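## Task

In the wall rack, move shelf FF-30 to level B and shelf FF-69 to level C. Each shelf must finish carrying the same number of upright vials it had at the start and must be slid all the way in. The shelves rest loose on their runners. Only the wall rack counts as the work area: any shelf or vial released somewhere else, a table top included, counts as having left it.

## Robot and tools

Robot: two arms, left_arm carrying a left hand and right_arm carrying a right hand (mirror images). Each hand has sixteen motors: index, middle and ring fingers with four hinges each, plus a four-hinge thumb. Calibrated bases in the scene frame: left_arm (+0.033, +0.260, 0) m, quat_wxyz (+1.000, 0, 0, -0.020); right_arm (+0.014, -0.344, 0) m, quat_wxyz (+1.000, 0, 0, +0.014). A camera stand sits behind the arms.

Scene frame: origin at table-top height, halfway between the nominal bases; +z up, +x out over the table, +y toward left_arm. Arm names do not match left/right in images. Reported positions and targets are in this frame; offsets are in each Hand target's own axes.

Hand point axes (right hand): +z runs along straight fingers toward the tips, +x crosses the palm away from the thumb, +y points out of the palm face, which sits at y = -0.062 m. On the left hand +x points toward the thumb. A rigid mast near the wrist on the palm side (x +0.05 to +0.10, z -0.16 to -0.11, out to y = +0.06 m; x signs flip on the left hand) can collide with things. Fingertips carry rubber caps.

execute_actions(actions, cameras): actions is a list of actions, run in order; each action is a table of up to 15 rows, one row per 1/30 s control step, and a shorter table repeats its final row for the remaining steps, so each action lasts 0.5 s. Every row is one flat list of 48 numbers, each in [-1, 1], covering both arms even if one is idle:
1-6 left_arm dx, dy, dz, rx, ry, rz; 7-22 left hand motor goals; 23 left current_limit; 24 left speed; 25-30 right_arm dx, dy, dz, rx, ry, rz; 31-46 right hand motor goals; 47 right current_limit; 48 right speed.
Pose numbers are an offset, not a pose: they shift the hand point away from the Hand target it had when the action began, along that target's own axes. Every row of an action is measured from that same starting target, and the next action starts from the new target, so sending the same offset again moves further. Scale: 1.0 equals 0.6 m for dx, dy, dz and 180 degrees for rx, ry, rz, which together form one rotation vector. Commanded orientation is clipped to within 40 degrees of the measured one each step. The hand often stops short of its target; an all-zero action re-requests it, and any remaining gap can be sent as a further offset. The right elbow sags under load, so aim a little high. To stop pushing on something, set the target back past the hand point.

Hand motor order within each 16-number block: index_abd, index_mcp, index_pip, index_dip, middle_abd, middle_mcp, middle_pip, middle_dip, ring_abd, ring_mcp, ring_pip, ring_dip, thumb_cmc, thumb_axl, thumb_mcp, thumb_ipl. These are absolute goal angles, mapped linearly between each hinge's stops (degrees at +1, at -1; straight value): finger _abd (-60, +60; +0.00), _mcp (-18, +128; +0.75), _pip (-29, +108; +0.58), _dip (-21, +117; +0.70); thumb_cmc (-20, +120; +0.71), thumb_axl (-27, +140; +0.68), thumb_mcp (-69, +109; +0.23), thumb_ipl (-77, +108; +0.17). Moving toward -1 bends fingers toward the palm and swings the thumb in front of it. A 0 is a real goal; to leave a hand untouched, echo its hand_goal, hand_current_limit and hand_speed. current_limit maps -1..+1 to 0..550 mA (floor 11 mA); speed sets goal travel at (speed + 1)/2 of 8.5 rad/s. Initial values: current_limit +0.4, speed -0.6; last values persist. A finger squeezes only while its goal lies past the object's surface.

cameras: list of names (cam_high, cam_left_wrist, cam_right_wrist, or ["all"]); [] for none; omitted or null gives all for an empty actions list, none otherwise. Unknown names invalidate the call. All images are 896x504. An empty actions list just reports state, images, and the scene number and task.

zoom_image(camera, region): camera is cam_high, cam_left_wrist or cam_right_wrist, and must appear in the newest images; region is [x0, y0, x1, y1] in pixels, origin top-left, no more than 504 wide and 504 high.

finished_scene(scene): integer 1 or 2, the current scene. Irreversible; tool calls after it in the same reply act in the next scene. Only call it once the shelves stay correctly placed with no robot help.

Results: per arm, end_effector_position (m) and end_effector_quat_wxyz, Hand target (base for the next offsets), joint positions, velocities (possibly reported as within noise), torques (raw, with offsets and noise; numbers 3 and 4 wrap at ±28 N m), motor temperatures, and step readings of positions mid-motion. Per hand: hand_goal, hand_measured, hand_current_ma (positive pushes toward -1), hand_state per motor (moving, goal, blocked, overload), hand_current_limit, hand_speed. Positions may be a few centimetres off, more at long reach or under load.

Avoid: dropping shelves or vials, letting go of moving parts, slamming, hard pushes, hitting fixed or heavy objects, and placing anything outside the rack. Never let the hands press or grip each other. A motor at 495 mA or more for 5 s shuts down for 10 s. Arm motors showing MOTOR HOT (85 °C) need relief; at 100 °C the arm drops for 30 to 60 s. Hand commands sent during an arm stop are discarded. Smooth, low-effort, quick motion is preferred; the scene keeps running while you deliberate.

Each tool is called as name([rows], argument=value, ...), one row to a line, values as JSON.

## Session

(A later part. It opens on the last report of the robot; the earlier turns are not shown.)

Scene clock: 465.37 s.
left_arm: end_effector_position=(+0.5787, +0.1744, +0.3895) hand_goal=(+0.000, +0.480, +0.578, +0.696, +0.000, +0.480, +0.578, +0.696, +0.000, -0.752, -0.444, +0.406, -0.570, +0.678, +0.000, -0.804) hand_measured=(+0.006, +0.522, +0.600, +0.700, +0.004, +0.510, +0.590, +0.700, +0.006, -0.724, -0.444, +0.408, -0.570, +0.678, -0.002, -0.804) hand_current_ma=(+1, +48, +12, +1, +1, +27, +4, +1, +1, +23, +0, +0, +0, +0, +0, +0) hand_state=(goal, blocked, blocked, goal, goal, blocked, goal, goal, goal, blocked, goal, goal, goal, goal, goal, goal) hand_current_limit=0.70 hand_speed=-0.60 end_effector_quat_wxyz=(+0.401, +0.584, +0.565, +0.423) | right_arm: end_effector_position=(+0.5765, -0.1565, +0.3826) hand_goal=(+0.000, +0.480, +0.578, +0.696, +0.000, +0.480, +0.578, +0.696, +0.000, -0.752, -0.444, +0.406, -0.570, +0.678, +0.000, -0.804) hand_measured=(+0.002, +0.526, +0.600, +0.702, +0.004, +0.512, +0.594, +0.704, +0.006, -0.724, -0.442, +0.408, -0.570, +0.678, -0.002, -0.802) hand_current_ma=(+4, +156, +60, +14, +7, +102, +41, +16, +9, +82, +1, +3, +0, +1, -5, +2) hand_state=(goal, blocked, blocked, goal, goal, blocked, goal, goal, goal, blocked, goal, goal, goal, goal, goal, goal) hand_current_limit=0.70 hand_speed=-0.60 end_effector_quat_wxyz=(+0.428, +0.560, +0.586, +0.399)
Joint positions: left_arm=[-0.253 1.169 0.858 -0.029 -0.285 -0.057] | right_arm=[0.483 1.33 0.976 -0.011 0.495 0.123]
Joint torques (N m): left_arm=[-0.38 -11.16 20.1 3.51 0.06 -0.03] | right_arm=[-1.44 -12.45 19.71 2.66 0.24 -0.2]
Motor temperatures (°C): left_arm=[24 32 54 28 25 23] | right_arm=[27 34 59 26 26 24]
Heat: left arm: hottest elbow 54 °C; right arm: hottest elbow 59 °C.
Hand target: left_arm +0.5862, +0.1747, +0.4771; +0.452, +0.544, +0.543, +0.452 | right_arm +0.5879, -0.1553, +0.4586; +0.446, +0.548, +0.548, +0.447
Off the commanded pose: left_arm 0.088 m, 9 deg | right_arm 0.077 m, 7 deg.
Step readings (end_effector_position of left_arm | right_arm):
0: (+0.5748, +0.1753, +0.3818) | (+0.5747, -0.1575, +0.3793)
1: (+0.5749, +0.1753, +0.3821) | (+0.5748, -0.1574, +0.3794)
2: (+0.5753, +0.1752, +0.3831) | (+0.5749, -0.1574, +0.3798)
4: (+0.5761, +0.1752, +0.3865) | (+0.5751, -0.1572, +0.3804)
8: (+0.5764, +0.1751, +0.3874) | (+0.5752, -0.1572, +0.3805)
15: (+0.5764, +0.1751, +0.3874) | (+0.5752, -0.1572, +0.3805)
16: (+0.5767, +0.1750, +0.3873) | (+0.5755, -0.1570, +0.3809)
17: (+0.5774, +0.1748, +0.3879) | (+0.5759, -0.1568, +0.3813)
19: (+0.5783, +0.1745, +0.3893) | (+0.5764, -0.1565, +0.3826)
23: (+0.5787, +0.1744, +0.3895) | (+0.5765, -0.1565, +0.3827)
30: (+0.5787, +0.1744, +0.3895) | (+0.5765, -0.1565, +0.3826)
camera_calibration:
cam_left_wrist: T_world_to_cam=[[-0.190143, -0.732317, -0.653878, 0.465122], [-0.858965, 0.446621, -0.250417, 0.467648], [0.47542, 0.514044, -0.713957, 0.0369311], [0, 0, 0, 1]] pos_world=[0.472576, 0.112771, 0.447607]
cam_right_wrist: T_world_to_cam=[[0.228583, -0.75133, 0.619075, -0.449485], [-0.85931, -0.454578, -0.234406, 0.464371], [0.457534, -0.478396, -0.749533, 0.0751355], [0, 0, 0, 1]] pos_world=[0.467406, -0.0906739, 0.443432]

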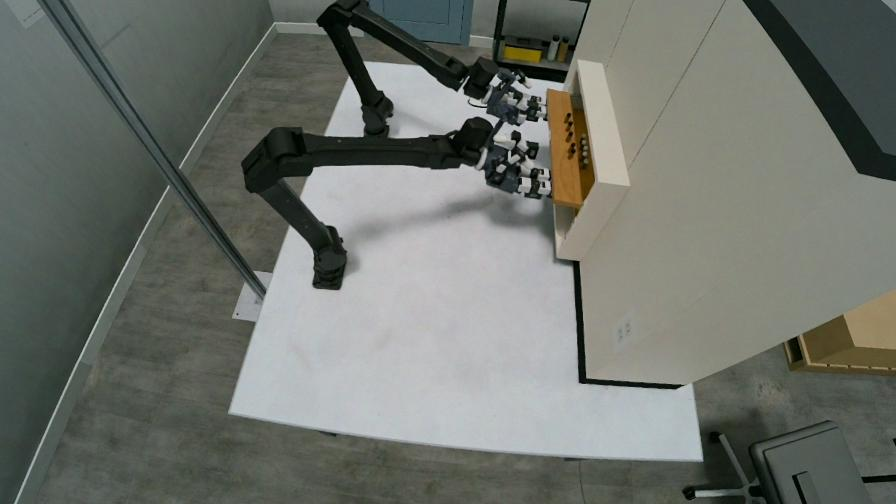

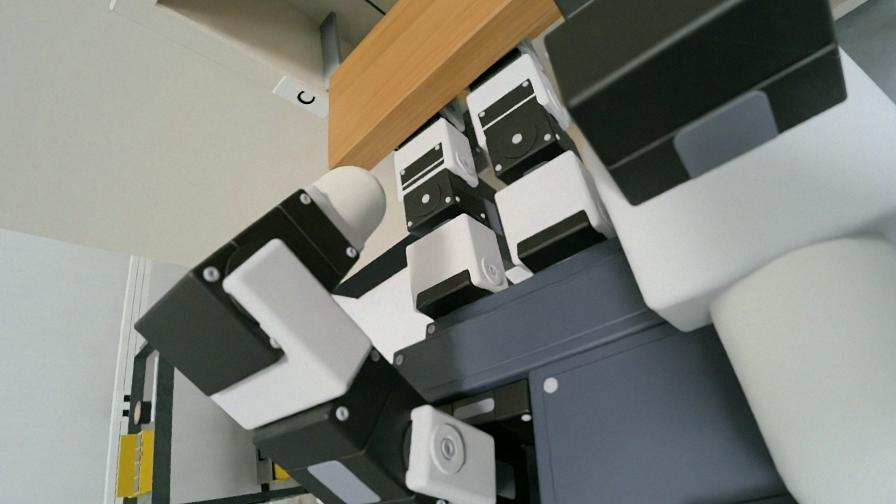

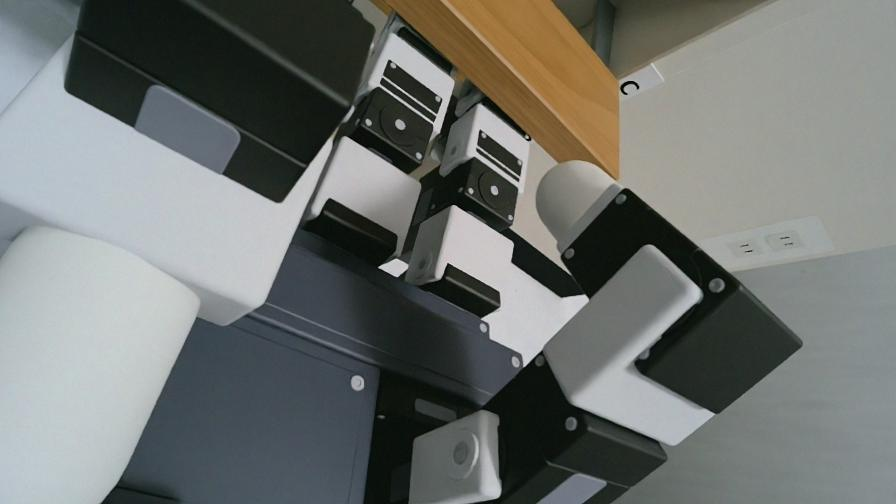

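execute_actions([
  [[0,0.0164,-0.003,-0.007,0,0,0,0.479,0.577,0.696,0,0.479,0.577,0.696,0,-0.753,-0.445,0.406,-0.571,0.677,0,-0.805,0.7,-0.6,0,0.0163,-0.0033,-0.007,0,0,0,0.479,0.577,0.696,0,0.479,0.577,0.696,0,-0.753,-0.445,0.406,-0.571,0.677,0,-0.805,0.7,-0.6]],
  [[0,0.0164,-0.003,-0.007,0,0,0,0.479,0.577,0.696,0,0.479,0.577,0.696,0,-0.753,-0.445,0.406,-0.571,0.677,0,-0.805,0.7,-0.6,0,0.0163,-0.0033,-0.007,0,0,0,0.479,0.577,0.696,0,0.479,0.577,0.696,0,-0.753,-0.445,0.406,-0.571,0.677,0,-0.805,0.7,-0.6]],
], cameras=["cam_left_wrist","cam_right_wrist"])

zoom_image(camera="cam_left_wrist", region=[220, 0, 450, 180])

zoom_image(camera="cam_right_wrist", region=[520, 0, 750, 180])

Scene clock: 480.20 s.
left_arm: end_effector_position=(+0.5792, +0.1742, +0.3954) hand_goal=(+0.000, +0.480, +0.578, +0.696, +0.000, +0.480, +0.578, +0.696, +0.000, -0.752, -0.444, +0.406, -0.570, +0.678, +0.000, -0.804) hand_measured=(+0.006, +0.526, +0.600, +0.700, +0.004, +0.514, +0.592, +0.700, +0.006, -0.724, -0.444, +0.408, -0.570, +0.678, -0.002, -0.804) hand_current_ma=(+1, +54, +13, +1, +1, +30, +5, +1, +1, +23, +0, +0, +0, +0, +0, +0) hand_state=(goal, blocked, blocked, goal, goal, blocked, goal, goal, goal, blocked, goal, goal, goal, goal, goal, goal) hand_current_limit=0.70 hand_speed=-0.60 end_effector_quat_wxyz=(+0.405, +0.581, +0.564, +0.425) | right_arm: end_effector_position=(+0.5760, -0.1561, +0.3891) hand_goal=(+0.000, +0.480, +0.578, +0.696, +0.000, +0.480, +0.578, +0.696, +0.000, -0.752, -0.444, +0.406, -0.570, +0.678, +0.000, -0.804) hand_measured=(+0.002, +0.528, +0.602, +0.704, +0.004, +0.514, +0.596, +0.704, +0.006, -0.724, -0.442, +0.408, -0.570, +0.678, -0.002, -0.802) hand_current_ma=(+4, +166, +66, +14, +7, +108, +48, +17, +9, +82, +1, +3, +0, +1, -5, +2) hand_state=(goal, blocked, blocked, goal, goal, blocked, goal, goal, goal, blocked, goal, goal, goal, goal, goal, goal) hand_current_limit=0.70 hand_speed=-0.60 end_effector_quat_wxyz=(+0.432, +0.557, +0.585, +0.401)
Joint positions: left_arm=[-0.253 1.168 0.866 -0.029 -0.285 -0.057] | right_arm=[0.483 1.325 0.981 -0.011 0.495 0.113]
Joint torques (N m): left_arm=[-0.56 -11.34 20.7 4.51 -0.06 0.08] | right_arm=[-1.14 -12.92 20.27 3.88 0.4 -0.34]
Motor temperatures (°C): left_arm=[24 32 53 27 25 23] | right_arm=[27 34 65 26 26 24]
Heat: left arm: hottest elbow 53 °C; right arm: hottest elbow 65 °C.
Hand target: left_arm +0.5859, +0.1748, +0.4973; +0.464, +0.534, +0.533, +0.464 | right_arm +0.5878, -0.1552, +0.4786; +0.458, +0.538, +0.539, +0.459
Off the commanded pose: left_arm 0.102 m, 10 deg | right_arm 0.090 m, 9 deg.
Step readings (end_effector_position of left_arm | right_arm):
0: (+0.5787, +0.1744, +0.3895) | (+0.5765, -0.1565, +0.3826)
1: (+0.5787, +0.1744, +0.3897) | (+0.5765, -0.1564, +0.3833)
2: (+0.5788, +0.1744, +0.3899) | (+0.5765, -0.1564, +0.3833)
4: (+0.5788, +0.1744, +0.3899) | (+0.5764, -0.1565, +0.3835)
8: (+0.5788, +0.1744, +0.3899) | (+0.5764, -0.1565, +0.3835)
15: (+0.5788, +0.1744, +0.3899) | (+0.5764, -0.1565, +0.3835)
16: (+0.5787, +0.1744, +0.3904) | (+0.5764, -0.1564, +0.3837)
17: (+0.5787, +0.1744, +0.3904) | (+0.5763, -0.1563, +0.3840)
19: (+0.5787, +0.1744, +0.3908) | (+0.5762, -0.1562, +0.3853)
23: (+0.5787, +0.1744, +0.3915) | (+0.5759, -0.1562, +0.3880)
30: (+0.5792, +0.1742, +0.3954) | (+0.5760, -0.1561, +0.3891)
camera_calibration:
cam_left_wrist: T_world_to_cam=[[-0.18387, -0.734236, -0.653521, 0.465551], [-0.856545, 0.445842, -0.259915, 0.472168], [0.482206, 0.511979, -0.710883, 0.036212], [0, 0, 0, 1]] pos_world=[0.472573, 0.112772, 0.452713]
cam_right_wrist: T_world_to_cam=[[0.224287, -0.748368, 0.624212, -0.452276], [-0.855976, -0.457466, -0.240894, 0.465789], [0.465833, -0.480281, -0.743189, 0.07291], [0, 0, 0, 1]] pos_world=[0.46618, -0.0903692, 0.448708]
Images, in order (width x height): cam_left_wrist 896x504, cam_right_wrist 896x504.

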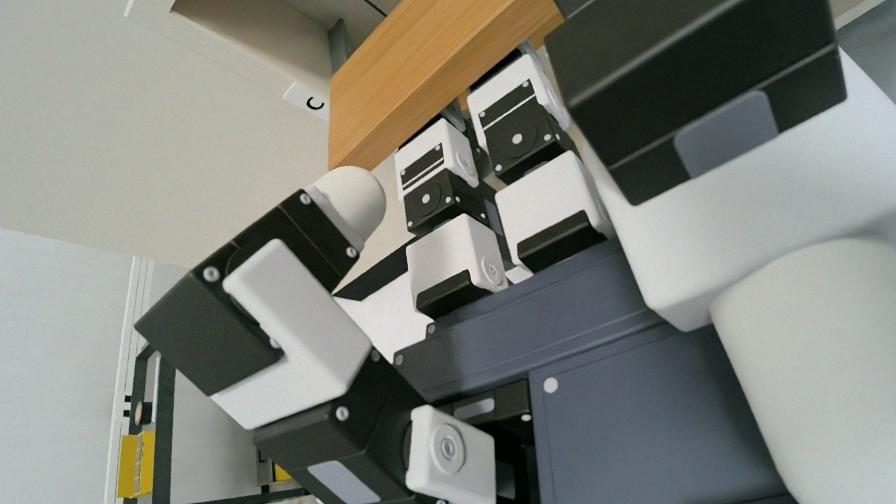

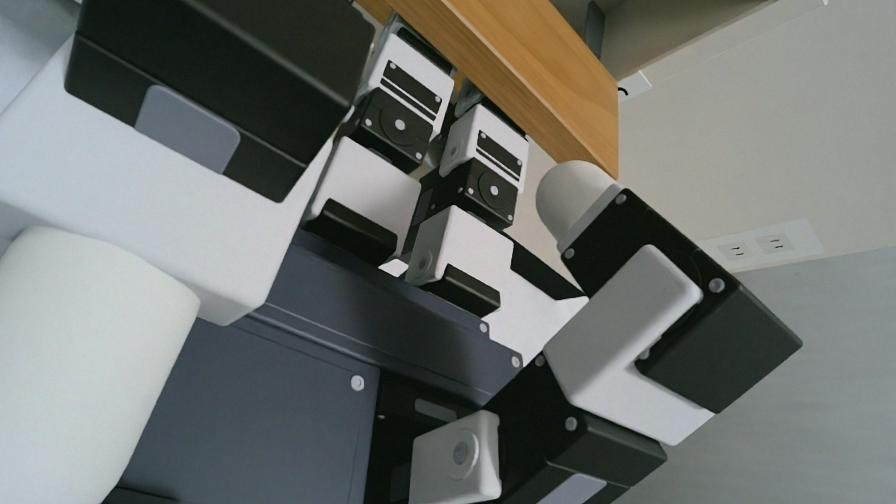

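Scaled by 2.191.

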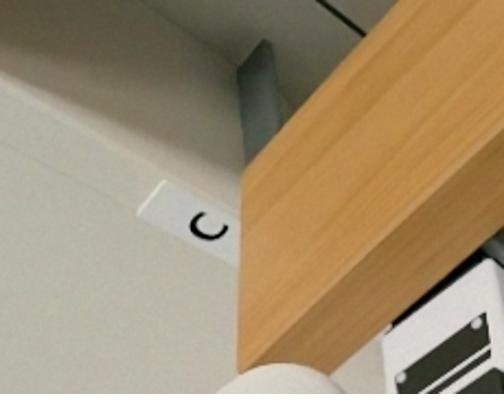

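Scaled by 2.191.

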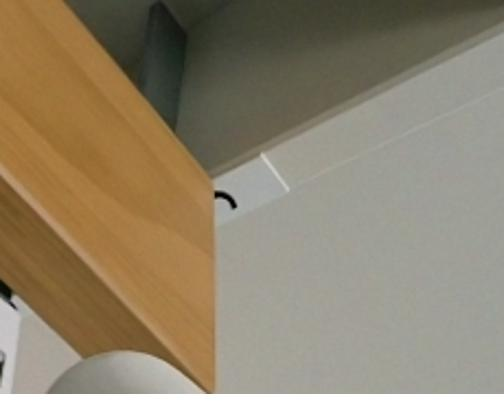

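execute_actions([
  [[0,0.0198,-0.0028,0,0,0,0,0.479,0.577,0.696,0,0.479,0.577,0.696,0,-0.753,-0.445,0.406,-0.571,0.677,0,-0.805,0.7,-0.6,0,0.0197,-0.0032,0,0,0,0,0.479,0.577,0.696,0,0.479,0.577,0.696,0,-0.753,-0.445,0.406,-0.571,0.677,0,-0.805,0.7,-0.6]],
  [[0,0.0099,-0.0014,0,0,0,0,0.479,0.577,0.696,0,0.479,0.577,0.696,0,-0.753,-0.445,0.406,-0.571,0.677,0,-0.805,0.7,-0.6,0,0.0197,-0.0032,0,0,0,0,0.479,0.577,0.696,0,0.479,0.577,0.696,0,-0.753,-0.445,0.406,-0.571,0.677,0,-0.805,0.7,-0.6]],
], cameras=["cam_left_wrist","cam_right_wrist"])

zoom_image(camera="cam_left_wrist", region=[220, 0, 450, 180])

zoom_image(camera="cam_right_wrist", region=[520, 0, 750, 180])

Scene clock: 501.73 s.
left_arm: end_effector_position=(+0.5853, +0.1747, +0.4423) hand_goal=(+0.000, +0.480, +0.578, +0.696, +0.000, +0.480, +0.578, +0.696, +0.000, -0.752, -0.444, +0.406, -0.570, +0.678, +0.000, -0.804) hand_measured=(+0.008, +0.526, +0.602, +0.702, +0.008, +0.522, +0.596, +0.704, +0.006, -0.724, -0.444, +0.408, -0.570, +0.678, -0.002, -0.804) hand_current_ma=(+2, +54, +15, +1, +2, +45, +8, +2, +1, +23, +0, +0, +0, +0, +0, +0) hand_state=(goal, blocked, blocked, goal, goal, blocked, goal, goal, goal, blocked, goal, goal, goal, goal, goal, goal) hand_current_limit=0.70 hand_speed=-0.60 end_effector_quat_wxyz=(+0.427, +0.563, +0.555, +0.439) | right_arm: end_effector_position=(+0.5806, -0.1532, +0.4317) hand_goal=(+0.000, +0.480, +0.578, +0.696, +0.000, +0.480, +0.578, +0.696, +0.000, -0.752, -0.444, +0.406, -0.570, +0.678, +0.000, -0.804) hand_measured=(+0.006, +0.534, +0.602, +0.700, +0.008, +0.516, +0.596, +0.704, +0.006, -0.724, -0.442, +0.408, -0.570, +0.678, -0.002, -0.802) hand_current_ma=(+8, +189, +62, +8, +13, +115, +47, +18, +9, +82, +1, +3, +0, +1, -5, +2) hand_state=(goal, blocked, blocked, goal, goal, blocked, goal, goal, goal, blocked, goal, goal, goal, goal, goal, goal) hand_current_limit=0.70 hand_speed=-0.60 end_effector_quat_wxyz=(+0.439, +0.552, +0.571, +0.421)
Joint positions: left_arm=[-0.248 1.164 0.946 -0.046 -0.286 -0.055] | right_arm=[0.483 1.315 1.056 -0.043 0.496 0.109]
Joint torques (N m): left_arm=[-0.56 -10.7 19.15 3.18 0.09 0.09] | right_arm=[-1.38 -12.28 19.6 2.54 0.25 -0.3]
Motor temperatures (°C): left_arm=[24 32 62 28 25 23] | right_arm=[26 34 70 26 26 24]
Heat: left arm: hottest elbow 62 °C; right arm: hottest elbow 70 °C.
Hand target: left_arm +0.5860, +0.1747, +0.5152; +0.464, +0.534, +0.533, +0.464 | right_arm +0.5877, -0.1553, +0.5027; +0.458, +0.538, +0.538, +0.459
Off the commanded pose: left_arm 0.073 m, 7 deg | right_arm 0.071 m, 6 deg.
Step readings (end_effector_position of left_arm | right_arm):
0: (+0.5792, +0.1742, +0.3954) | (+0.5760, -0.1561, +0.3891)
1: (+0.5793, +0.1742, +0.3959) | (+0.5760, -0.1561, +0.3904)
2: (+0.5795, +0.1741, +0.3966) | (+0.5762, -0.1560, +0.3908)
4: (+0.5797, +0.1741, +0.3996) | (+0.5760, -0.1561, +0.3938)
8: (+0.5814, +0.1742, +0.4130) | (+0.5763, -0.1559, +0.4020)
15: (+0.5844, +0.1746, +0.4354) | (+0.5789, -0.1544, +0.4204)
16: (+0.5845, +0.1745, +0.4365) | (+0.5792, -0.1542, +0.4232)
17: (+0.5847, +0.1745, +0.4370) | (+0.5796, -0.1539, +0.4245)
19: (+0.5849, +0.1746, +0.4387) | (+0.5802, -0.1535, +0.4281)
23: (+0.5852, +0.1748, +0.4416) | (+0.5806, -0.1532, +0.4316)
30: (+0.5853, +0.1747, +0.4423) | (+0.5806, -0.1532, +0.4317)
camera_calibration:
cam_left_wrist: T_world_to_cam=[[-0.139169, -0.746036, -0.651201, 0.472507], [-0.839734, 0.437447, -0.321693, 0.508198], [0.52486, 0.502066, -0.687351, 0.0326971], [0, 0, 0, 1]] pos_world=[0.475348, 0.113781, 0.493655]
cam_right_wrist: T_world_to_cam=[[0.1964, -0.76139, 0.617828, -0.460691], [-0.843376, -0.452576, -0.289641, 0.495815], [0.500144, -0.464176, -0.731024, 0.0811121], [0, 0, 0, 1]] pos_world=[0.46807, -0.0887215, 0.487531]
Images, in order (width x height): cam_left_wrist 896x504, cam_right_wrist 896x504.

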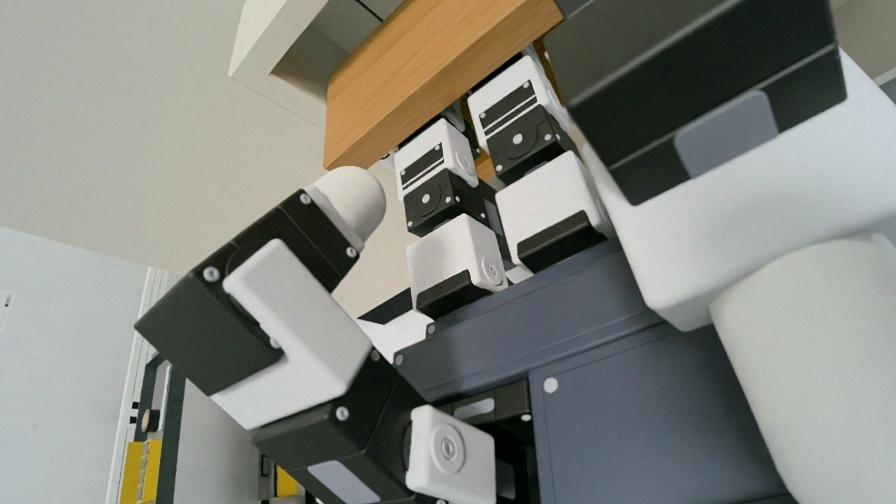

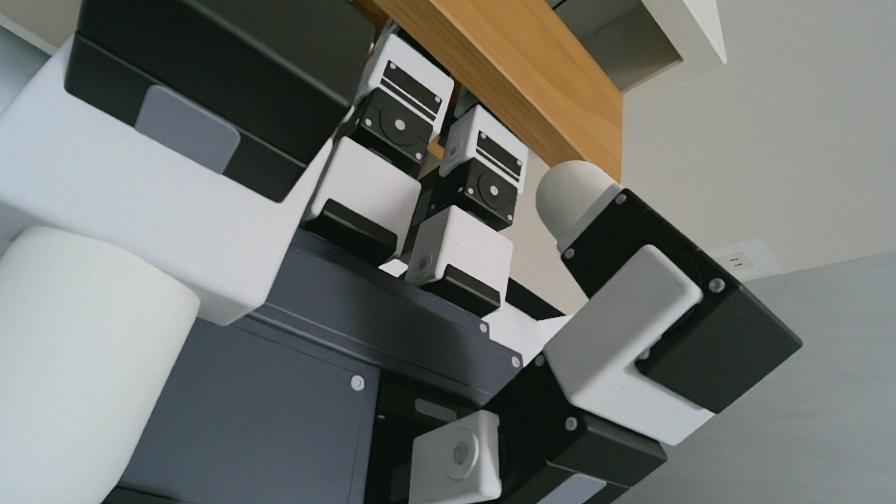

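Scaled by 2.191.

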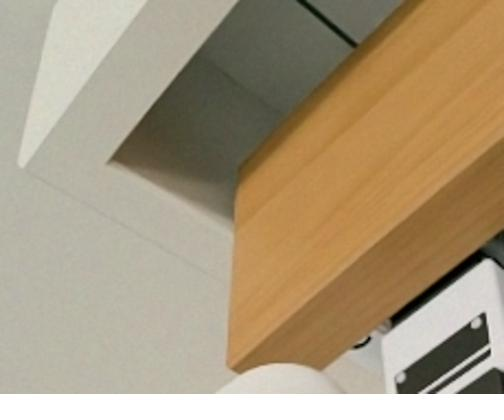

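Scaled by 2.191.

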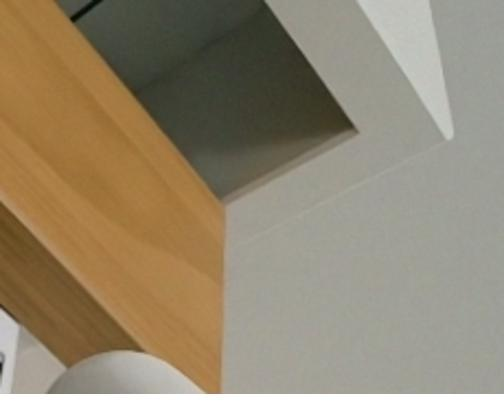

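execute_actions([
  [[0,-0.033,0.0046,0,0,0,0,0.479,0.577,0.696,0,0.479,0.577,0.696,0,-0.753,-0.445,0.406,-0.571,0.677,0,-0.805,0.7,-0.6,0,-0.0329,0.0053,0,0,0,0,0.479,0.577,0.696,0,0.479,0.577,0.696,0,-0.753,-0.445,0.406,-0.571,0.677,0,-0.805,0.7,-0.6]],
  [[0,-0.033,0.0046,0,0,0,0,0.479,0.577,0.696,0,0.479,0.577,0.696,0,-0.753,-0.445,0.406,-0.571,0.677,0,-0.805,0.7,-0.6,0,-0.0329,0.0053,0,0,0,0,0.479,0.577,0.696,0,0.479,0.577,0.696,0,-0.753,-0.445,0.406,-0.571,0.677,0,-0.805,0.7,-0.6]],
  [[0,-0.0165,0.0023,0,0,0,0,0.479,0.577,0.696,0,0.479,0.577,0.696,0,-0.753,-0.445,0.406,-0.571,0.677,0,-0.805,0.7,-0.6,0,-0.0165,0.0027,0,0,0,0,0.479,0.577,0.696,0,0.479,0.577,0.696,0,-0.753,-0.445,0.406,-0.571,0.677,0,-0.805,0.7,-0.6]],
], cameras=[])

Scene clock: 531.20 s.
left_arm: end_effector_position=(+0.5862, +0.1753, +0.4416) hand_goal=(+0.000, +0.480, +0.578, +0.696, +0.000, +0.480, +0.578, +0.696, +0.000, -0.752, -0.444, +0.406, -0.570, +0.678, +0.000, -0.804) hand_measured=(+0.008, +0.524, +0.602, +0.702, +0.008, +0.516, +0.592, +0.702, +0.006, -0.724, -0.444, +0.408, -0.570, +0.678, -0.002, -0.804) hand_current_ma=(+2, +50, +14, +1, +2, +36, +6, +2, +1, +23, +0, +0, +0, +0, +0, +0) hand_state=(goal, blocked, blocked, goal, goal, blocked, goal, goal, goal, blocked, goal, goal, goal, goal, goal, goal) hand_current_limit=0.70 hand_speed=-0.60 end_effector_quat_wxyz=(+0.446, +0.547, +0.547, +0.450) | right_arm: end_effector_position=(+0.5851, -0.1506, +0.4393) hand_goal=(+0.000, +0.480, +0.578, +0.696, +0.000, +0.480, +0.578, +0.696, +0.000, -0.752, -0.444, +0.406, -0.570, +0.678, +0.000, -0.804) hand_measured=(+0.006, +0.522, +0.598, +0.700, +0.008, +0.518, +0.598, +0.704, +0.006, -0.724, -0.442, +0.408, -0.570, +0.678, -0.002, -0.802) hand_current_ma=(+8, +135, +49, +8, +16, +126, +50, +18, +9, +82, +1, +3, +0, +1, -5, +2) hand_state=(goal, blocked, goal, goal, goal, blocked, goal, goal, goal, blocked, goal, goal, goal, goal, goal, goal) hand_current_limit=0.70 hand_speed=-0.60 end_effector_quat_wxyz=(+0.448, +0.545, +0.550, +0.447)
Joint positions: left_arm=[-0.247 1.181 0.919 0.055 -0.286 -0.055] | right_arm=[0.483 1.339 1.055 0.055 0.496 0.105]
Joint torques (N m): left_arm=[-0.32 -9.17 12.83 4.81 0.15 0.09] | right_arm=[-1.55 -10.75 12 3.84 0.1 -0.26]
Motor temperatures (°C): left_arm=[24 32 60 27 25 23] | right_arm=[26 34 65 26 26 24]
Heat: left arm: hottest elbow 60 °C; right arm: hottest elbow 65 °C.
Hand target: left_arm +0.5859, +0.1747, +0.4655; +0.464, +0.534, +0.533, +0.464 | right_arm +0.5878, -0.1553, +0.4525; +0.458, +0.538, +0.539, +0.459
Off the commanded pose: left_arm 0.024 m, 3 deg | right_arm 0.014 m, 2 deg.
Step readings (end_effector_position of left_arm | right_arm):
0: (+0.5853, +0.1747, +0.4423) | (+0.5806, -0.1532, +0.4317)
1: (+0.5852, +0.1747, +0.4428) | (+0.5806, -0.1532, +0.4325)
2: (+0.5852, +0.1748, +0.4437) | (+0.5805, -0.1532, +0.4334)
4: (+0.5851, +0.1750, +0.4454) | (+0.5805, -0.1532, +0.4346)
8: (+0.5850, +0.1750, +0.4463) | (+0.5804, -0.1532, +0.4360)
15: (+0.5850, +0.1750, +0.4463) | (+0.5805, -0.1531, +0.4360)
16: (+0.5848, +0.1751, +0.4470) | (+0.5806, -0.1531, +0.4374)
17: (+0.5847, +0.1753, +0.4483) | (+0.5811, -0.1528, +0.4385)
19: (+0.5852, +0.1754, +0.4504) | (+0.5823, -0.1521, +0.4397)
23: (+0.5858, +0.1755, +0.4514) | (+0.5832, -0.1518, +0.4398)
30: (+0.5860, +0.1754, +0.4512) | (+0.5832, -0.1518, +0.4398)
31: (+0.5858, +0.1755, +0.4507) | (+0.5833, -0.1518, +0.4403)
32: (+0.5854, +0.1756, +0.4506) | (+0.5834, -0.1517, +0.4405)
34: (+0.5850, +0.1757, +0.4480) | (+0.5841, -0.1512, +0.4407)
38: (+0.5857, +0.1755, +0.4426) | (+0.5850, -0.1507, +0.4395)
45: (+0.5862, +0.1753, +0.4416) | (+0.5851, -0.1506, +0.4393)
No camera images: "cameras" was empty.

execute_actions([
  [[0,-0.0256,0.0036,0.014,0,0,0,0.479,0.577,0.696,0,0.479,0.577,0.696,0,-0.753,-0.445,0.406,-0.571,0.677,0,-0.805,0.7,-0.6,0,-0.0288,0.0047,0.014,0,0,0,0.479,0.577,0.696,0,0.479,0.577,0.696,0,-0.753,-0.445,0.406,-0.571,0.677,0,-0.805,0.7,-0.6]],
  [[0,-0.0254,0.0047,0.014,0,0,0,0.479,0.577,0.696,0,0.479,0.577,0.696,0,-0.753,-0.445,0.406,-0.571,0.677,0,-0.805,0.7,-0.6,0,-0.0286,0.0059,0.014,0,0,0,0.479,0.577,0.696,0,0.479,0.577,0.696,0,-0.753,-0.445,0.406,-0.571,0.677,0,-0.805,0.7,-0.6]],
], cameras=["all"])

zoom_image(camera="cam_left_wrist", region=[220, 0, 450, 180])

zoom_image(camera="cam_right_wrist", region=[520, 0, 750, 180])

zoom_image(camera="cam_high", region=[530, 60, 640, 220])

Scene clock: 553.00 s.
left_arm: end_effector_position=(+0.5853, +0.1759, +0.4150) hand_goal=(+0.000, +0.480, +0.578, +0.696, +0.000, +0.480, +0.578, +0.696, +0.000, -0.752, -0.444, +0.406, -0.570, +0.678, +0.000, -0.804) hand_measured=(+0.008, +0.524, +0.602, +0.702, +0.006, +0.516, +0.592, +0.702, +0.006, -0.724, -0.444, +0.408, -0.570, +0.678, -0.002, -0.804) hand_current_ma=(+2, +50, +14, +1, +1, +34, +5, +2, +1, +23, +0, +0, +0, +0, +0, +0) hand_state=(goal, blocked, blocked, goal, goal, blocked, goal, goal, goal, blocked, goal, goal, goal, goal, goal, goal) hand_current_limit=0.70 hand_speed=-0.60 end_effector_quat_wxyz=(+0.426, +0.563, +0.559, +0.435) | right_arm: end_effector_position=(+0.5867, -0.1510, +0.4101) hand_goal=(+0.000, +0.480, +0.578, +0.696, +0.000, +0.480, +0.578, +0.696, +0.000, -0.752, -0.444, +0.406, -0.570, +0.678, +0.000, -0.804) hand_measured=(+0.004, +0.520, +0.598, +0.702, +0.008, +0.518, +0.598, +0.704, +0.006, -0.724, -0.442, +0.408, -0.570, +0.678, -0.002, -0.802) hand_current_ma=(+7, +132, +50, +12, +16, +126, +50, +16, +9, +82, +1, +3, +0, +1, -5, +2) hand_state=(goal, blocked, goal, goal, goal, blocked, goal, goal, goal, blocked, goal, goal, goal, goal, goal, goal) hand_current_limit=0.70 hand_speed=-0.60 end_effector_quat_wxyz=(+0.432, +0.558, +0.565, +0.429)
Joint positions: left_arm=[-0.247 1.181 0.892 0.017 -0.283 -0.064] | right_arm=[0.483 1.35 1.03 0.021 0.488 0.134]
Joint torques (N m): left_arm=[-0.62 -9.7 13.09 3.32 0.1 -0.09] | right_arm=[-1.14 -11.93 11.59 2.62 0.2 -0.08]
Motor temperatures (°C): left_arm=[24 32 52 28 25 23] | right_arm=[26 34 62 26 26 24]
Heat: left arm: hottest elbow 52 °C; right arm: hottest elbow 62 °C.
Hand target: left_arm +0.5860, +0.1748, +0.4341; +0.440, +0.554, +0.553, +0.440 | right_arm +0.5878, -0.1553, +0.4176; +0.434, +0.558, +0.558, +0.435
Off the commanded pose: left_arm 0.019 m, 2 deg | right_arm 0.009 m, 1 deg.
Step readings (end_effector_position of left_arm | right_arm):
0: (+0.5862, +0.1753, +0.4416) | (+0.5851, -0.1506, +0.4393)
1: (+0.5861, +0.1754, +0.4409) | (+0.5850, -0.1507, +0.4382)
2: (+0.5861, +0.1754, +0.4402) | (+0.5850, -0.1507, +0.4377)
4: (+0.5858, +0.1755, +0.4379) | (+0.5850, -0.1507, +0.4354)
8: (+0.5854, +0.1756, +0.4339) | (+0.5855, -0.1505, +0.4312)
15: (+0.5853, +0.1756, +0.4337) | (+0.5854, -0.1507, +0.4307)
16: (+0.5855, +0.1756, +0.4320) | (+0.5855, -0.1506, +0.4286)
17: (+0.5857, +0.1756, +0.4301) | (+0.5857, -0.1507, +0.4268)
19: (+0.5859, +0.1756, +0.4241) | (+0.5859, -0.1508, +0.4215)
23: (+0.5854, +0.1758, +0.4161) | (+0.5864, -0.1509, +0.4118)
30: (+0.5853, +0.1759, +0.4150) | (+0.5867, -0.1509, +0.4101)
camera_calibration:
cam_left_wrist: T_world_to_cam=[[-0.143738, -0.75079, -0.644712, 0.456451], [-0.84301, 0.434123, -0.317603, 0.499782], [0.518338, 0.497847, -0.695323, 0.0211846], [0, 0, 0, 1]] pos_world=[0.47595, 0.115185, 0.467742]
cam_right_wrist: T_world_to_cam=[[0.195683, -0.778087, 0.5969, -0.44039], [-0.84299, -0.444463, -0.303019, 0.502161], [0.501075, -0.443885, -0.742893, 0.0707019], [0, 0, 0, 1]] pos_world=[0.474067, -0.088086, 0.467557]

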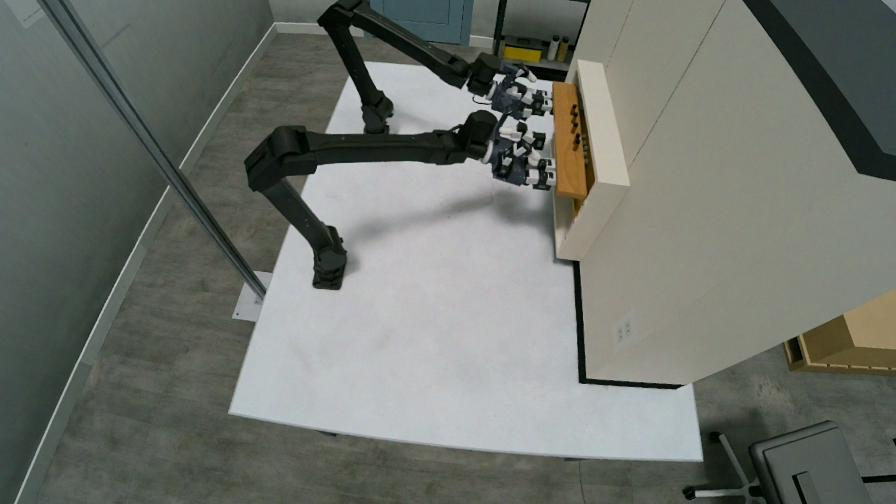

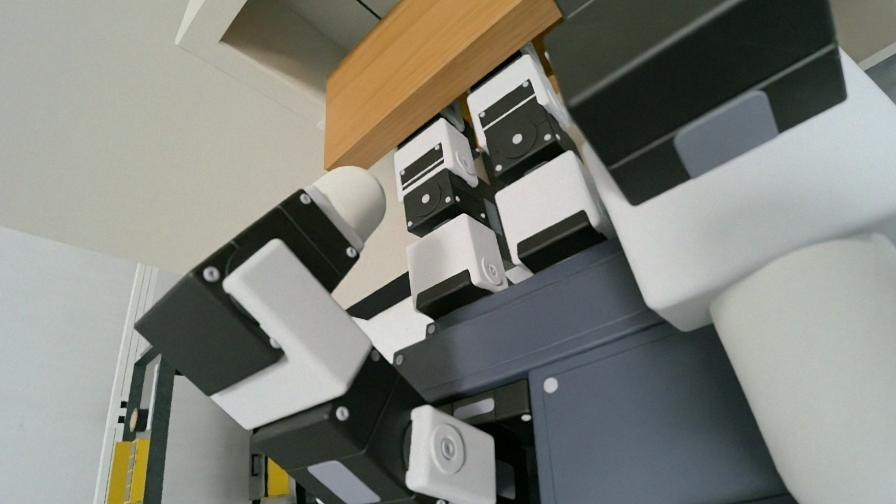

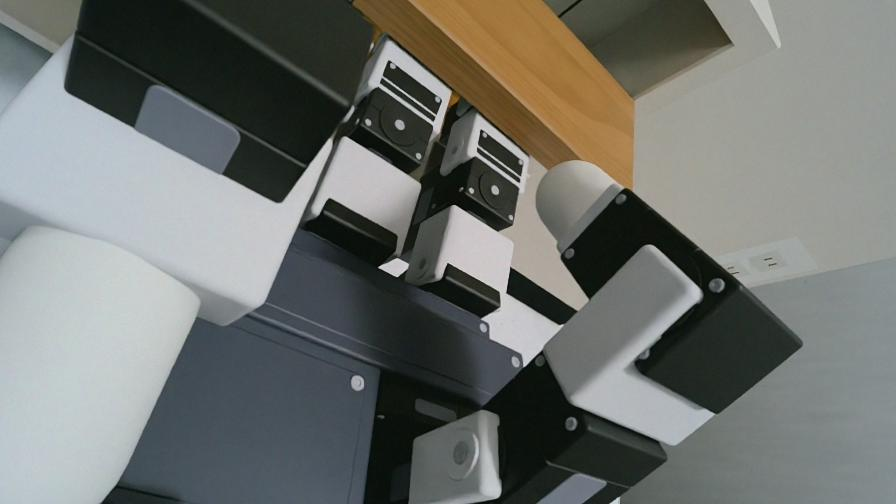

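Scaled by 2.191.

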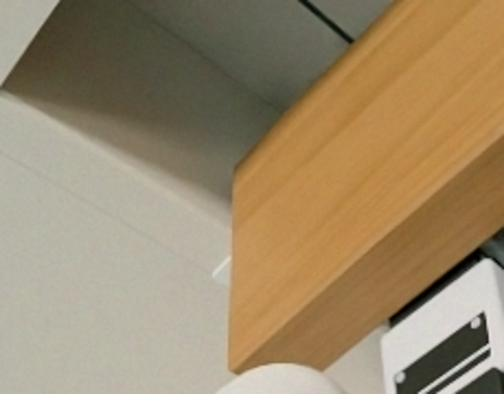

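Scaled by 2.191.

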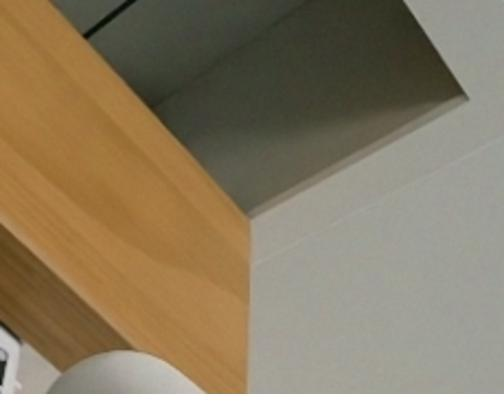

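Scaled by 3.150.

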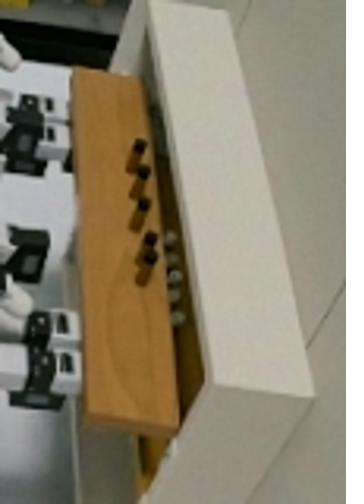

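execute_actions([
  [[0.0117,0,0,0,0,0,0,0.479,0.577,0.696,0,0.479,0.577,0.696,0,-0.753,-0.445,0.406,-0.571,0.677,0,-0.805,0.7,-0.6,0.0117,0,0,0,0,0,0,0.479,0.577,0.696,0,0.479,0.577,0.696,0,-0.753,-0.445,0.406,-0.571,0.677,0,-0.805,0.7,-0.6]],
  [[0,0.0168,0.0132,0,0,0,0,0.479,0.577,0.696,0,0.479,0.577,0.696,0,-0.753,-0.445,0.406,-0.571,0.677,0,-0.805,0.7,-0.6,0,0.017,0.0129,0,0,0,0,0.479,0.577,0.696,0,0.479,0.577,0.696,0,-0.753,-0.445,0.406,-0.571,0.677,0,-0.805,0.7,-0.6]],
], cameras=["cam_left_wrist","cam_right_wrist"])

zoom_image(camera="cam_left_wrist", region=[220, 0, 450, 180])

zoom_image(camera="cam_right_wrist", region=[520, 0, 750, 180])

Scene clock: 596.37 s.
left_arm: end_effector_position=(+0.5905, +0.1790, +0.4042) hand_goal=(+0.000, +0.480, +0.578, +0.696, +0.000, +0.480, +0.578, +0.696, +0.000, -0.752, -0.444, +0.406, -0.570, +0.678, +0.000, -0.804) hand_measured=(+0.004, +0.524, +0.600, +0.700, +0.002, +0.516, +0.592, +0.702, +0.006, -0.724, -0.444, +0.408, -0.570, +0.678, -0.002, -0.804) hand_current_ma=(+1, +49, +13, +0, +0, +34, +6, +2, +1, +23, +0, +0, +0, +0, +0, +0) hand_state=(goal, blocked, blocked, goal, goal, blocked, goal, goal, goal, blocked, goal, goal, goal, goal, goal, goal) hand_current_limit=0.70 hand_speed=-0.60 end_effector_quat_wxyz=(+0.420, +0.572, +0.562, +0.425) | right_arm: end_effector_position=(+0.5912, -0.1489, +0.3955) hand_goal=(+0.000, +0.480, +0.578, +0.696, +0.000, +0.480, +0.578, +0.696, +0.000, -0.752, -0.444, +0.406, -0.570, +0.678, +0.000, -0.804) hand_measured=(+0.000, +0.520, +0.598, +0.702, +0.004, +0.514, +0.594, +0.704, +0.006, -0.724, -0.442, +0.408, -0.570, +0.678, -0.002, -0.802) hand_current_ma=(+0, +132, +50, +12, +5, +105, +40, +15, +9, +82, +1, +3, +0, +1, -5, +2) hand_state=(goal, blocked, goal, goal, goal, blocked, goal, goal, goal, blocked, goal, goal, goal, goal, goal, goal) hand_current_limit=0.70 hand_speed=-0.60 end_effector_quat_wxyz=(+0.427, +0.562, +0.574, +0.415)
Joint positions: left_arm=[-0.232 1.193 0.892 0 -0.257 -0.064] | right_arm=[0.483 1.369 1.03 0.004 0.49 0.137]
Joint torques (N m): left_arm=[-0.15 -9.29 15.53 3.26 0.02 -0.03] | right_arm=[-1.03 -11.28 15.28 2.29 0.31 -0.11]
Motor temperatures (°C): left_arm=[24 32 47 27 25 23] | right_arm=[26 34 55 26 26 24]
Heat: left arm: hottest elbow 47 °C; right arm: hottest elbow 55 °C.
Hand target: left_arm +0.5960, +0.1817, +0.4422; +0.440, +0.554, +0.553, +0.440 | right_arm +0.5979, -0.1483, +0.4255; +0.434, +0.558, +0.558, +0.434
Off the commanded pose: left_arm 0.038 m, 4 deg | right_arm 0.031 m, 3 deg.
Step readings (end_effector_position of left_arm | right_arm):
0: (+0.5853, +0.1759, +0.4150) | (+0.5867, -0.1510, +0.4101)
1: (+0.5856, +0.1754, +0.4149) | (+0.5867, -0.1513, +0.4099)
2: (+0.5859, +0.1755, +0.4147) | (+0.5867, -0.1517, +0.4098)
4: (+0.5864, +0.1766, +0.4146) | (+0.5869, -0.1519, +0.4094)
8: (+0.5865, +0.1773, +0.4146) | (+0.5873, -0.1518, +0.4082)
15: (+0.5865, +0.1772, +0.4146) | (+0.5873, -0.1518, +0.4082)
16: (+0.5867, +0.1770, +0.4138) | (+0.5877, -0.1514, +0.4069)
17: (+0.5870, +0.1776, +0.4129) | (+0.5879, -0.1512, +0.4056)
19: (+0.5881, +0.1784, +0.4099) | (+0.5886, -0.1507, +0.4028)
23: (+0.5901, +0.1787, +0.4051) | (+0.5906, -0.1494, +0.3973)
30: (+0.5905, +0.1790, +0.4042) | (+0.5912, -0.1489, +0.3955)
camera_calibration:
cam_left_wrist: T_world_to_cam=[[-0.169393, -0.748862, -0.640713, 0.465801], [-0.847865, 0.442151, -0.292624, 0.490715], [0.502426, 0.493669, -0.70983, 0.0254691], [0, 0, 0, 1]] pos_world=[0.482167, 0.119277, 0.460118]
cam_right_wrist: T_world_to_cam=[[0.212424, -0.769744, 0.601972, -0.441631], [-0.852963, -0.44664, -0.270125, 0.495049], [0.476792, -0.456079, -0.75144, 0.0743044], [0, 0, 0, 1]] pos_world=[0.480643, -0.0849456, 0.45541]
Images, in order (width x height): cam_left_wrist 896x504, cam_right_wrist 896x504.

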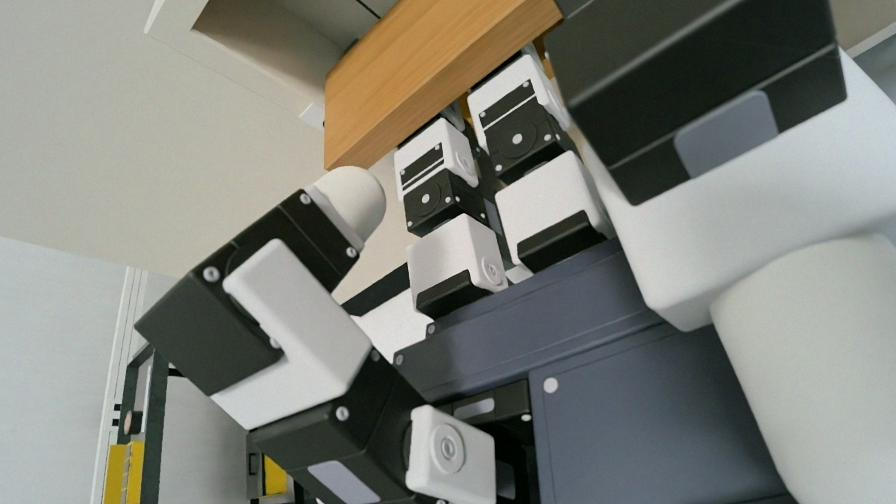

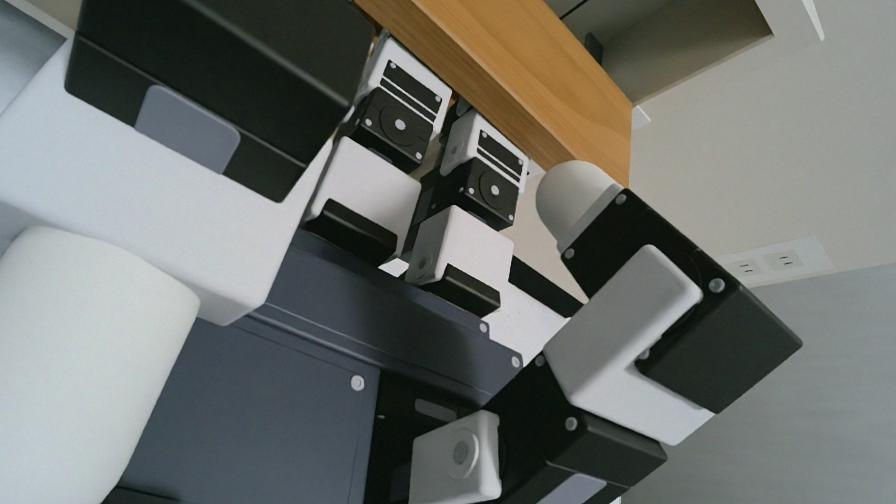

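Scaled by 2.191.

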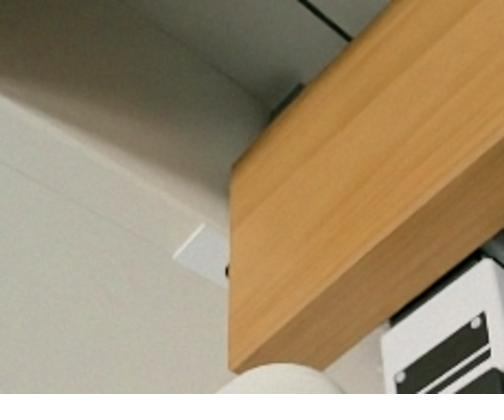

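Scaled by 2.191.

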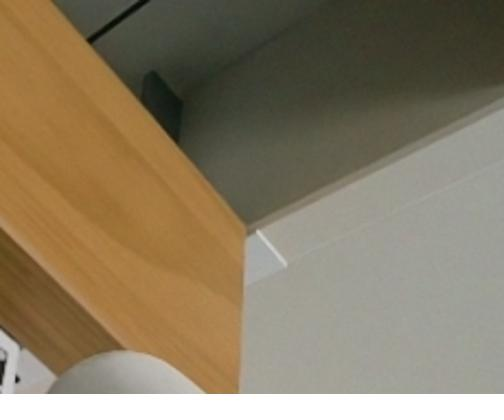

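execute_actions([
  [[0.015,0.0047,-0.0096,0,0,0,0,0.479,0.577,0.696,0,0.479,0.577,0.696,0,-0.753,-0.445,0.406,-0.571,0.677,0,-0.805,0.7,-0.6,0.015,0.0045,-0.0097,0,0,0,0,0.479,0.577,0.696,0,0.479,0.577,0.696,0,-0.753,-0.445,0.406,-0.571,0.677,0,-0.805,0.7,-0.6]],
], cameras=["all"])

zoom_image(camera="cam_left_wrist", region=[220, 0, 450, 180])

zoom_image(camera="cam_right_wrist", region=[520, 0, 750, 180])

zoom_image(camera="cam_high", region=[530, 50, 640, 220])

Scene clock: 619.57 s.
left_arm: end_effector_position=(+0.5923, +0.1839, +0.4009) hand_goal=(+0.000, +0.480, +0.578, +0.696, +0.000, +0.480, +0.578, +0.696, +0.000, -0.752, -0.444, +0.406, -0.570, +0.678, +0.000, -0.804) hand_measured=(+0.000, +0.524, +0.600, +0.700, -0.002, +0.516, +0.592, +0.702, +0.006, -0.724, -0.444, +0.408, -0.570, +0.678, -0.002, -0.804) hand_current_ma=(+0, +49, +12, +0, +0, +34, +6, +2, +1, +23, +0, +0, +0, +0, +0, +0) hand_state=(goal, blocked, blocked, goal, goal, blocked, goal, goal, goal, blocked, goal, goal, goal, goal, goal, goal) hand_current_limit=0.70 hand_speed=-0.60 end_effector_quat_wxyz=(+0.418, +0.575, +0.564, +0.420) | right_arm: end_effector_position=(+0.5898, -0.1482, +0.3926) hand_goal=(+0.000, +0.480, +0.578, +0.696, +0.000, +0.480, +0.578, +0.696, +0.000, -0.752, -0.444, +0.406, -0.570, +0.678, +0.000, -0.804) hand_measured=(-0.004, +0.520, +0.598, +0.702, +0.002, +0.512, +0.594, +0.702, +0.006, -0.724, -0.442, +0.408, -0.570, +0.678, -0.002, -0.802) hand_current_ma=(-4, +132, +50, +12, +2, +100, +38, +14, +9, +82, +1, +3, +0, +1, -5, +2) hand_state=(goal, blocked, goal, goal, goal, blocked, goal, goal, goal, blocked, goal, goal, goal, goal, goal, goal) hand_current_limit=0.70 hand_speed=-0.60 end_effector_quat_wxyz=(+0.428, +0.565, +0.575, +0.409)
Joint positions: left_arm=[-0.216 1.193 0.892 -0.011 -0.236 -0.064] | right_arm=[0.489 1.369 1.03 -0.011 0.503 0.141]
Joint torques (N m): left_arm=[-0.03 -11.22 14.95 3.21 -0.09 0.02] | right_arm=[0.09 -11.52 15.95 2.32 0.7 -0.07]
Motor temperatures (°C): left_arm=[24 31 48 27 25 23] | right_arm=[26 34 56 26 26 24]
Heat: left arm: hottest elbow 48 °C; right arm: hottest elbow 56 °C.
Hand target: left_arm +0.5910, +0.1907, +0.4462; +0.440, +0.554, +0.553, +0.440 | right_arm +0.5928, -0.1392, +0.4296; +0.434, +0.558, +0.558, +0.435
Off the commanded pose: left_arm 0.046 m, 4 deg | right_arm 0.038 m, 4 deg.
Step readings (end_effector_position of left_arm | right_arm):
0: (+0.5905, +0.1790, +0.4042) | (+0.5912, -0.1489, +0.3955)
1: (+0.5909, +0.1791, +0.4036) | (+0.5911, -0.1495, +0.3950)
2: (+0.5913, +0.1804, +0.4028) | (+0.5908, -0.1500, +0.3944)
4: (+0.5920, +0.1820, +0.4013) | (+0.5905, -0.1499, +0.3933)
8: (+0.5922, +0.1840, +0.4009) | (+0.5898, -0.1481, +0.3926)
15: (+0.5923, +0.1839, +0.4009) | (+0.5898, -0.1482, +0.3926)
camera_calibration:
cam_left_wrist: T_world_to_cam=[[-0.181055, -0.750007, -0.636167, 0.472913], [-0.849409, 0.445291, -0.283231, 0.485633], [0.495705, 0.489086, -0.717685, 0.0277377], [0, 0, 0, 1]] pos_world=[0.484375, 0.124874, 0.458304]
cam_right_wrist: T_world_to_cam=[[0.212753, -0.767285, 0.604987, -0.439993], [-0.859174, -0.441785, -0.258159, 0.493016], [0.465356, -0.464865, -0.753222, 0.0793364], [0, 0, 0, 1]] pos_world=[0.480277, -0.0829125, 0.453225]

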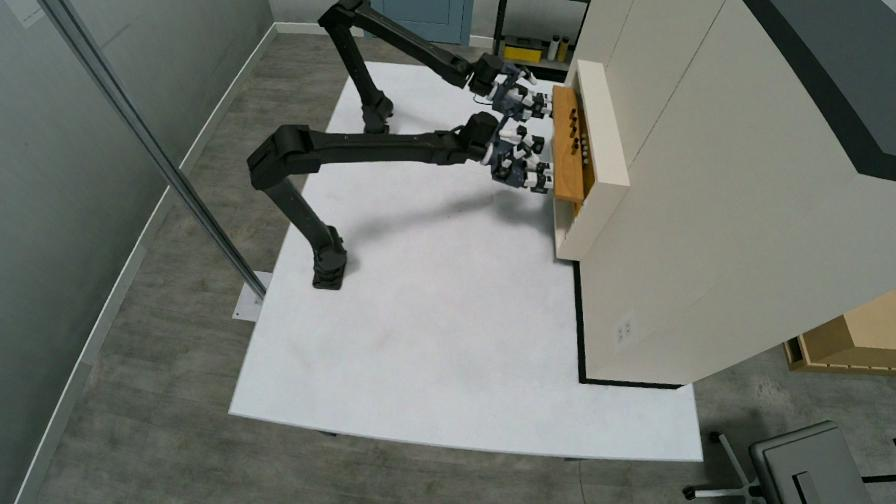

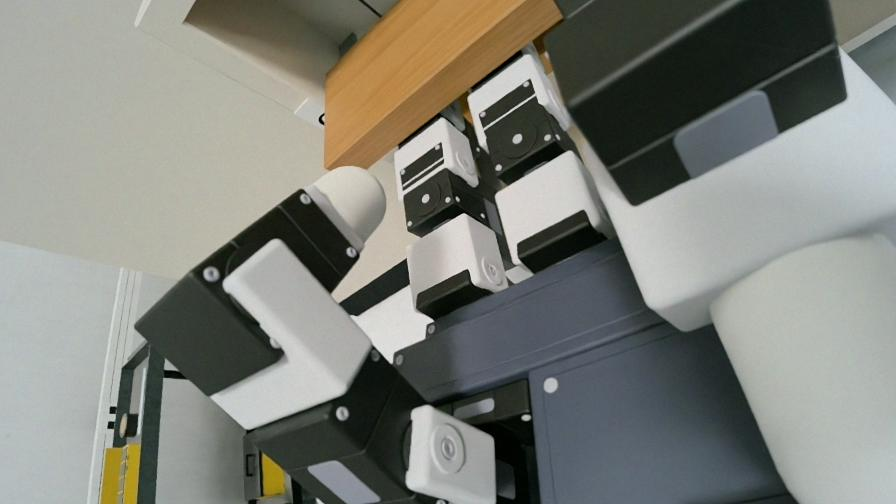

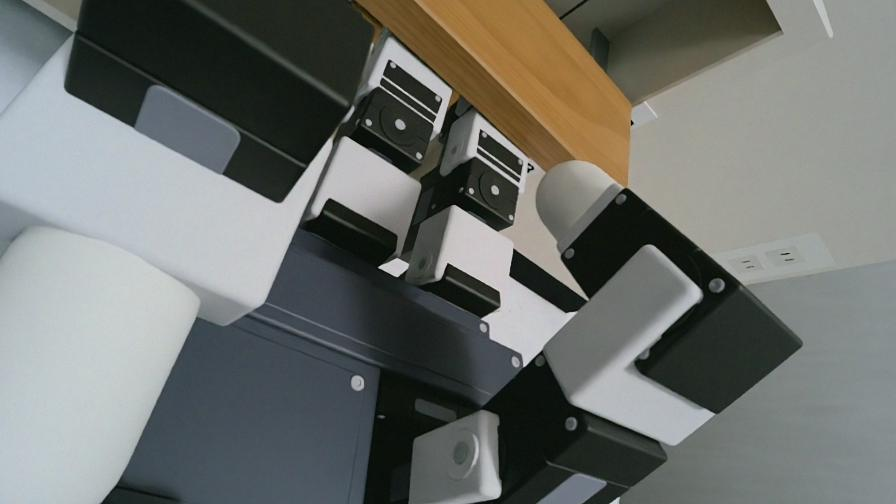

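Scaled by 2.191.

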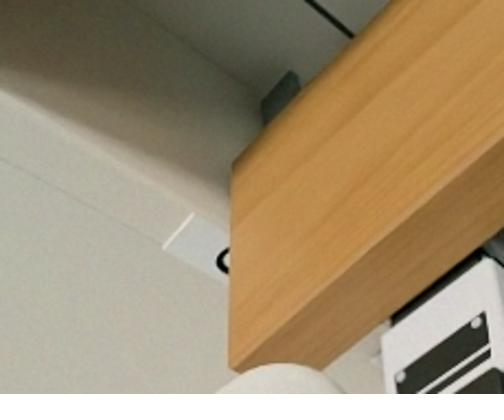

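Scaled by 2.191.

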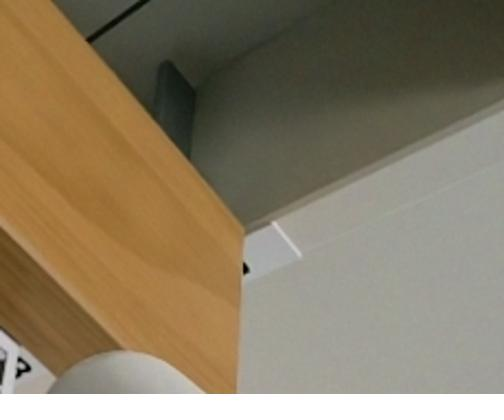

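Scaled by 2.965.

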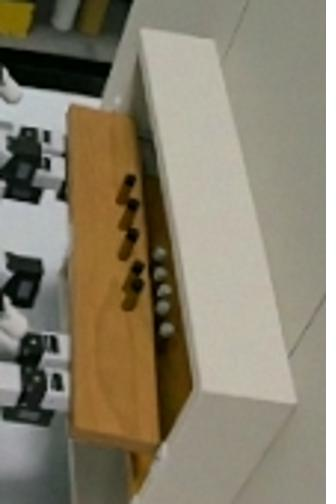

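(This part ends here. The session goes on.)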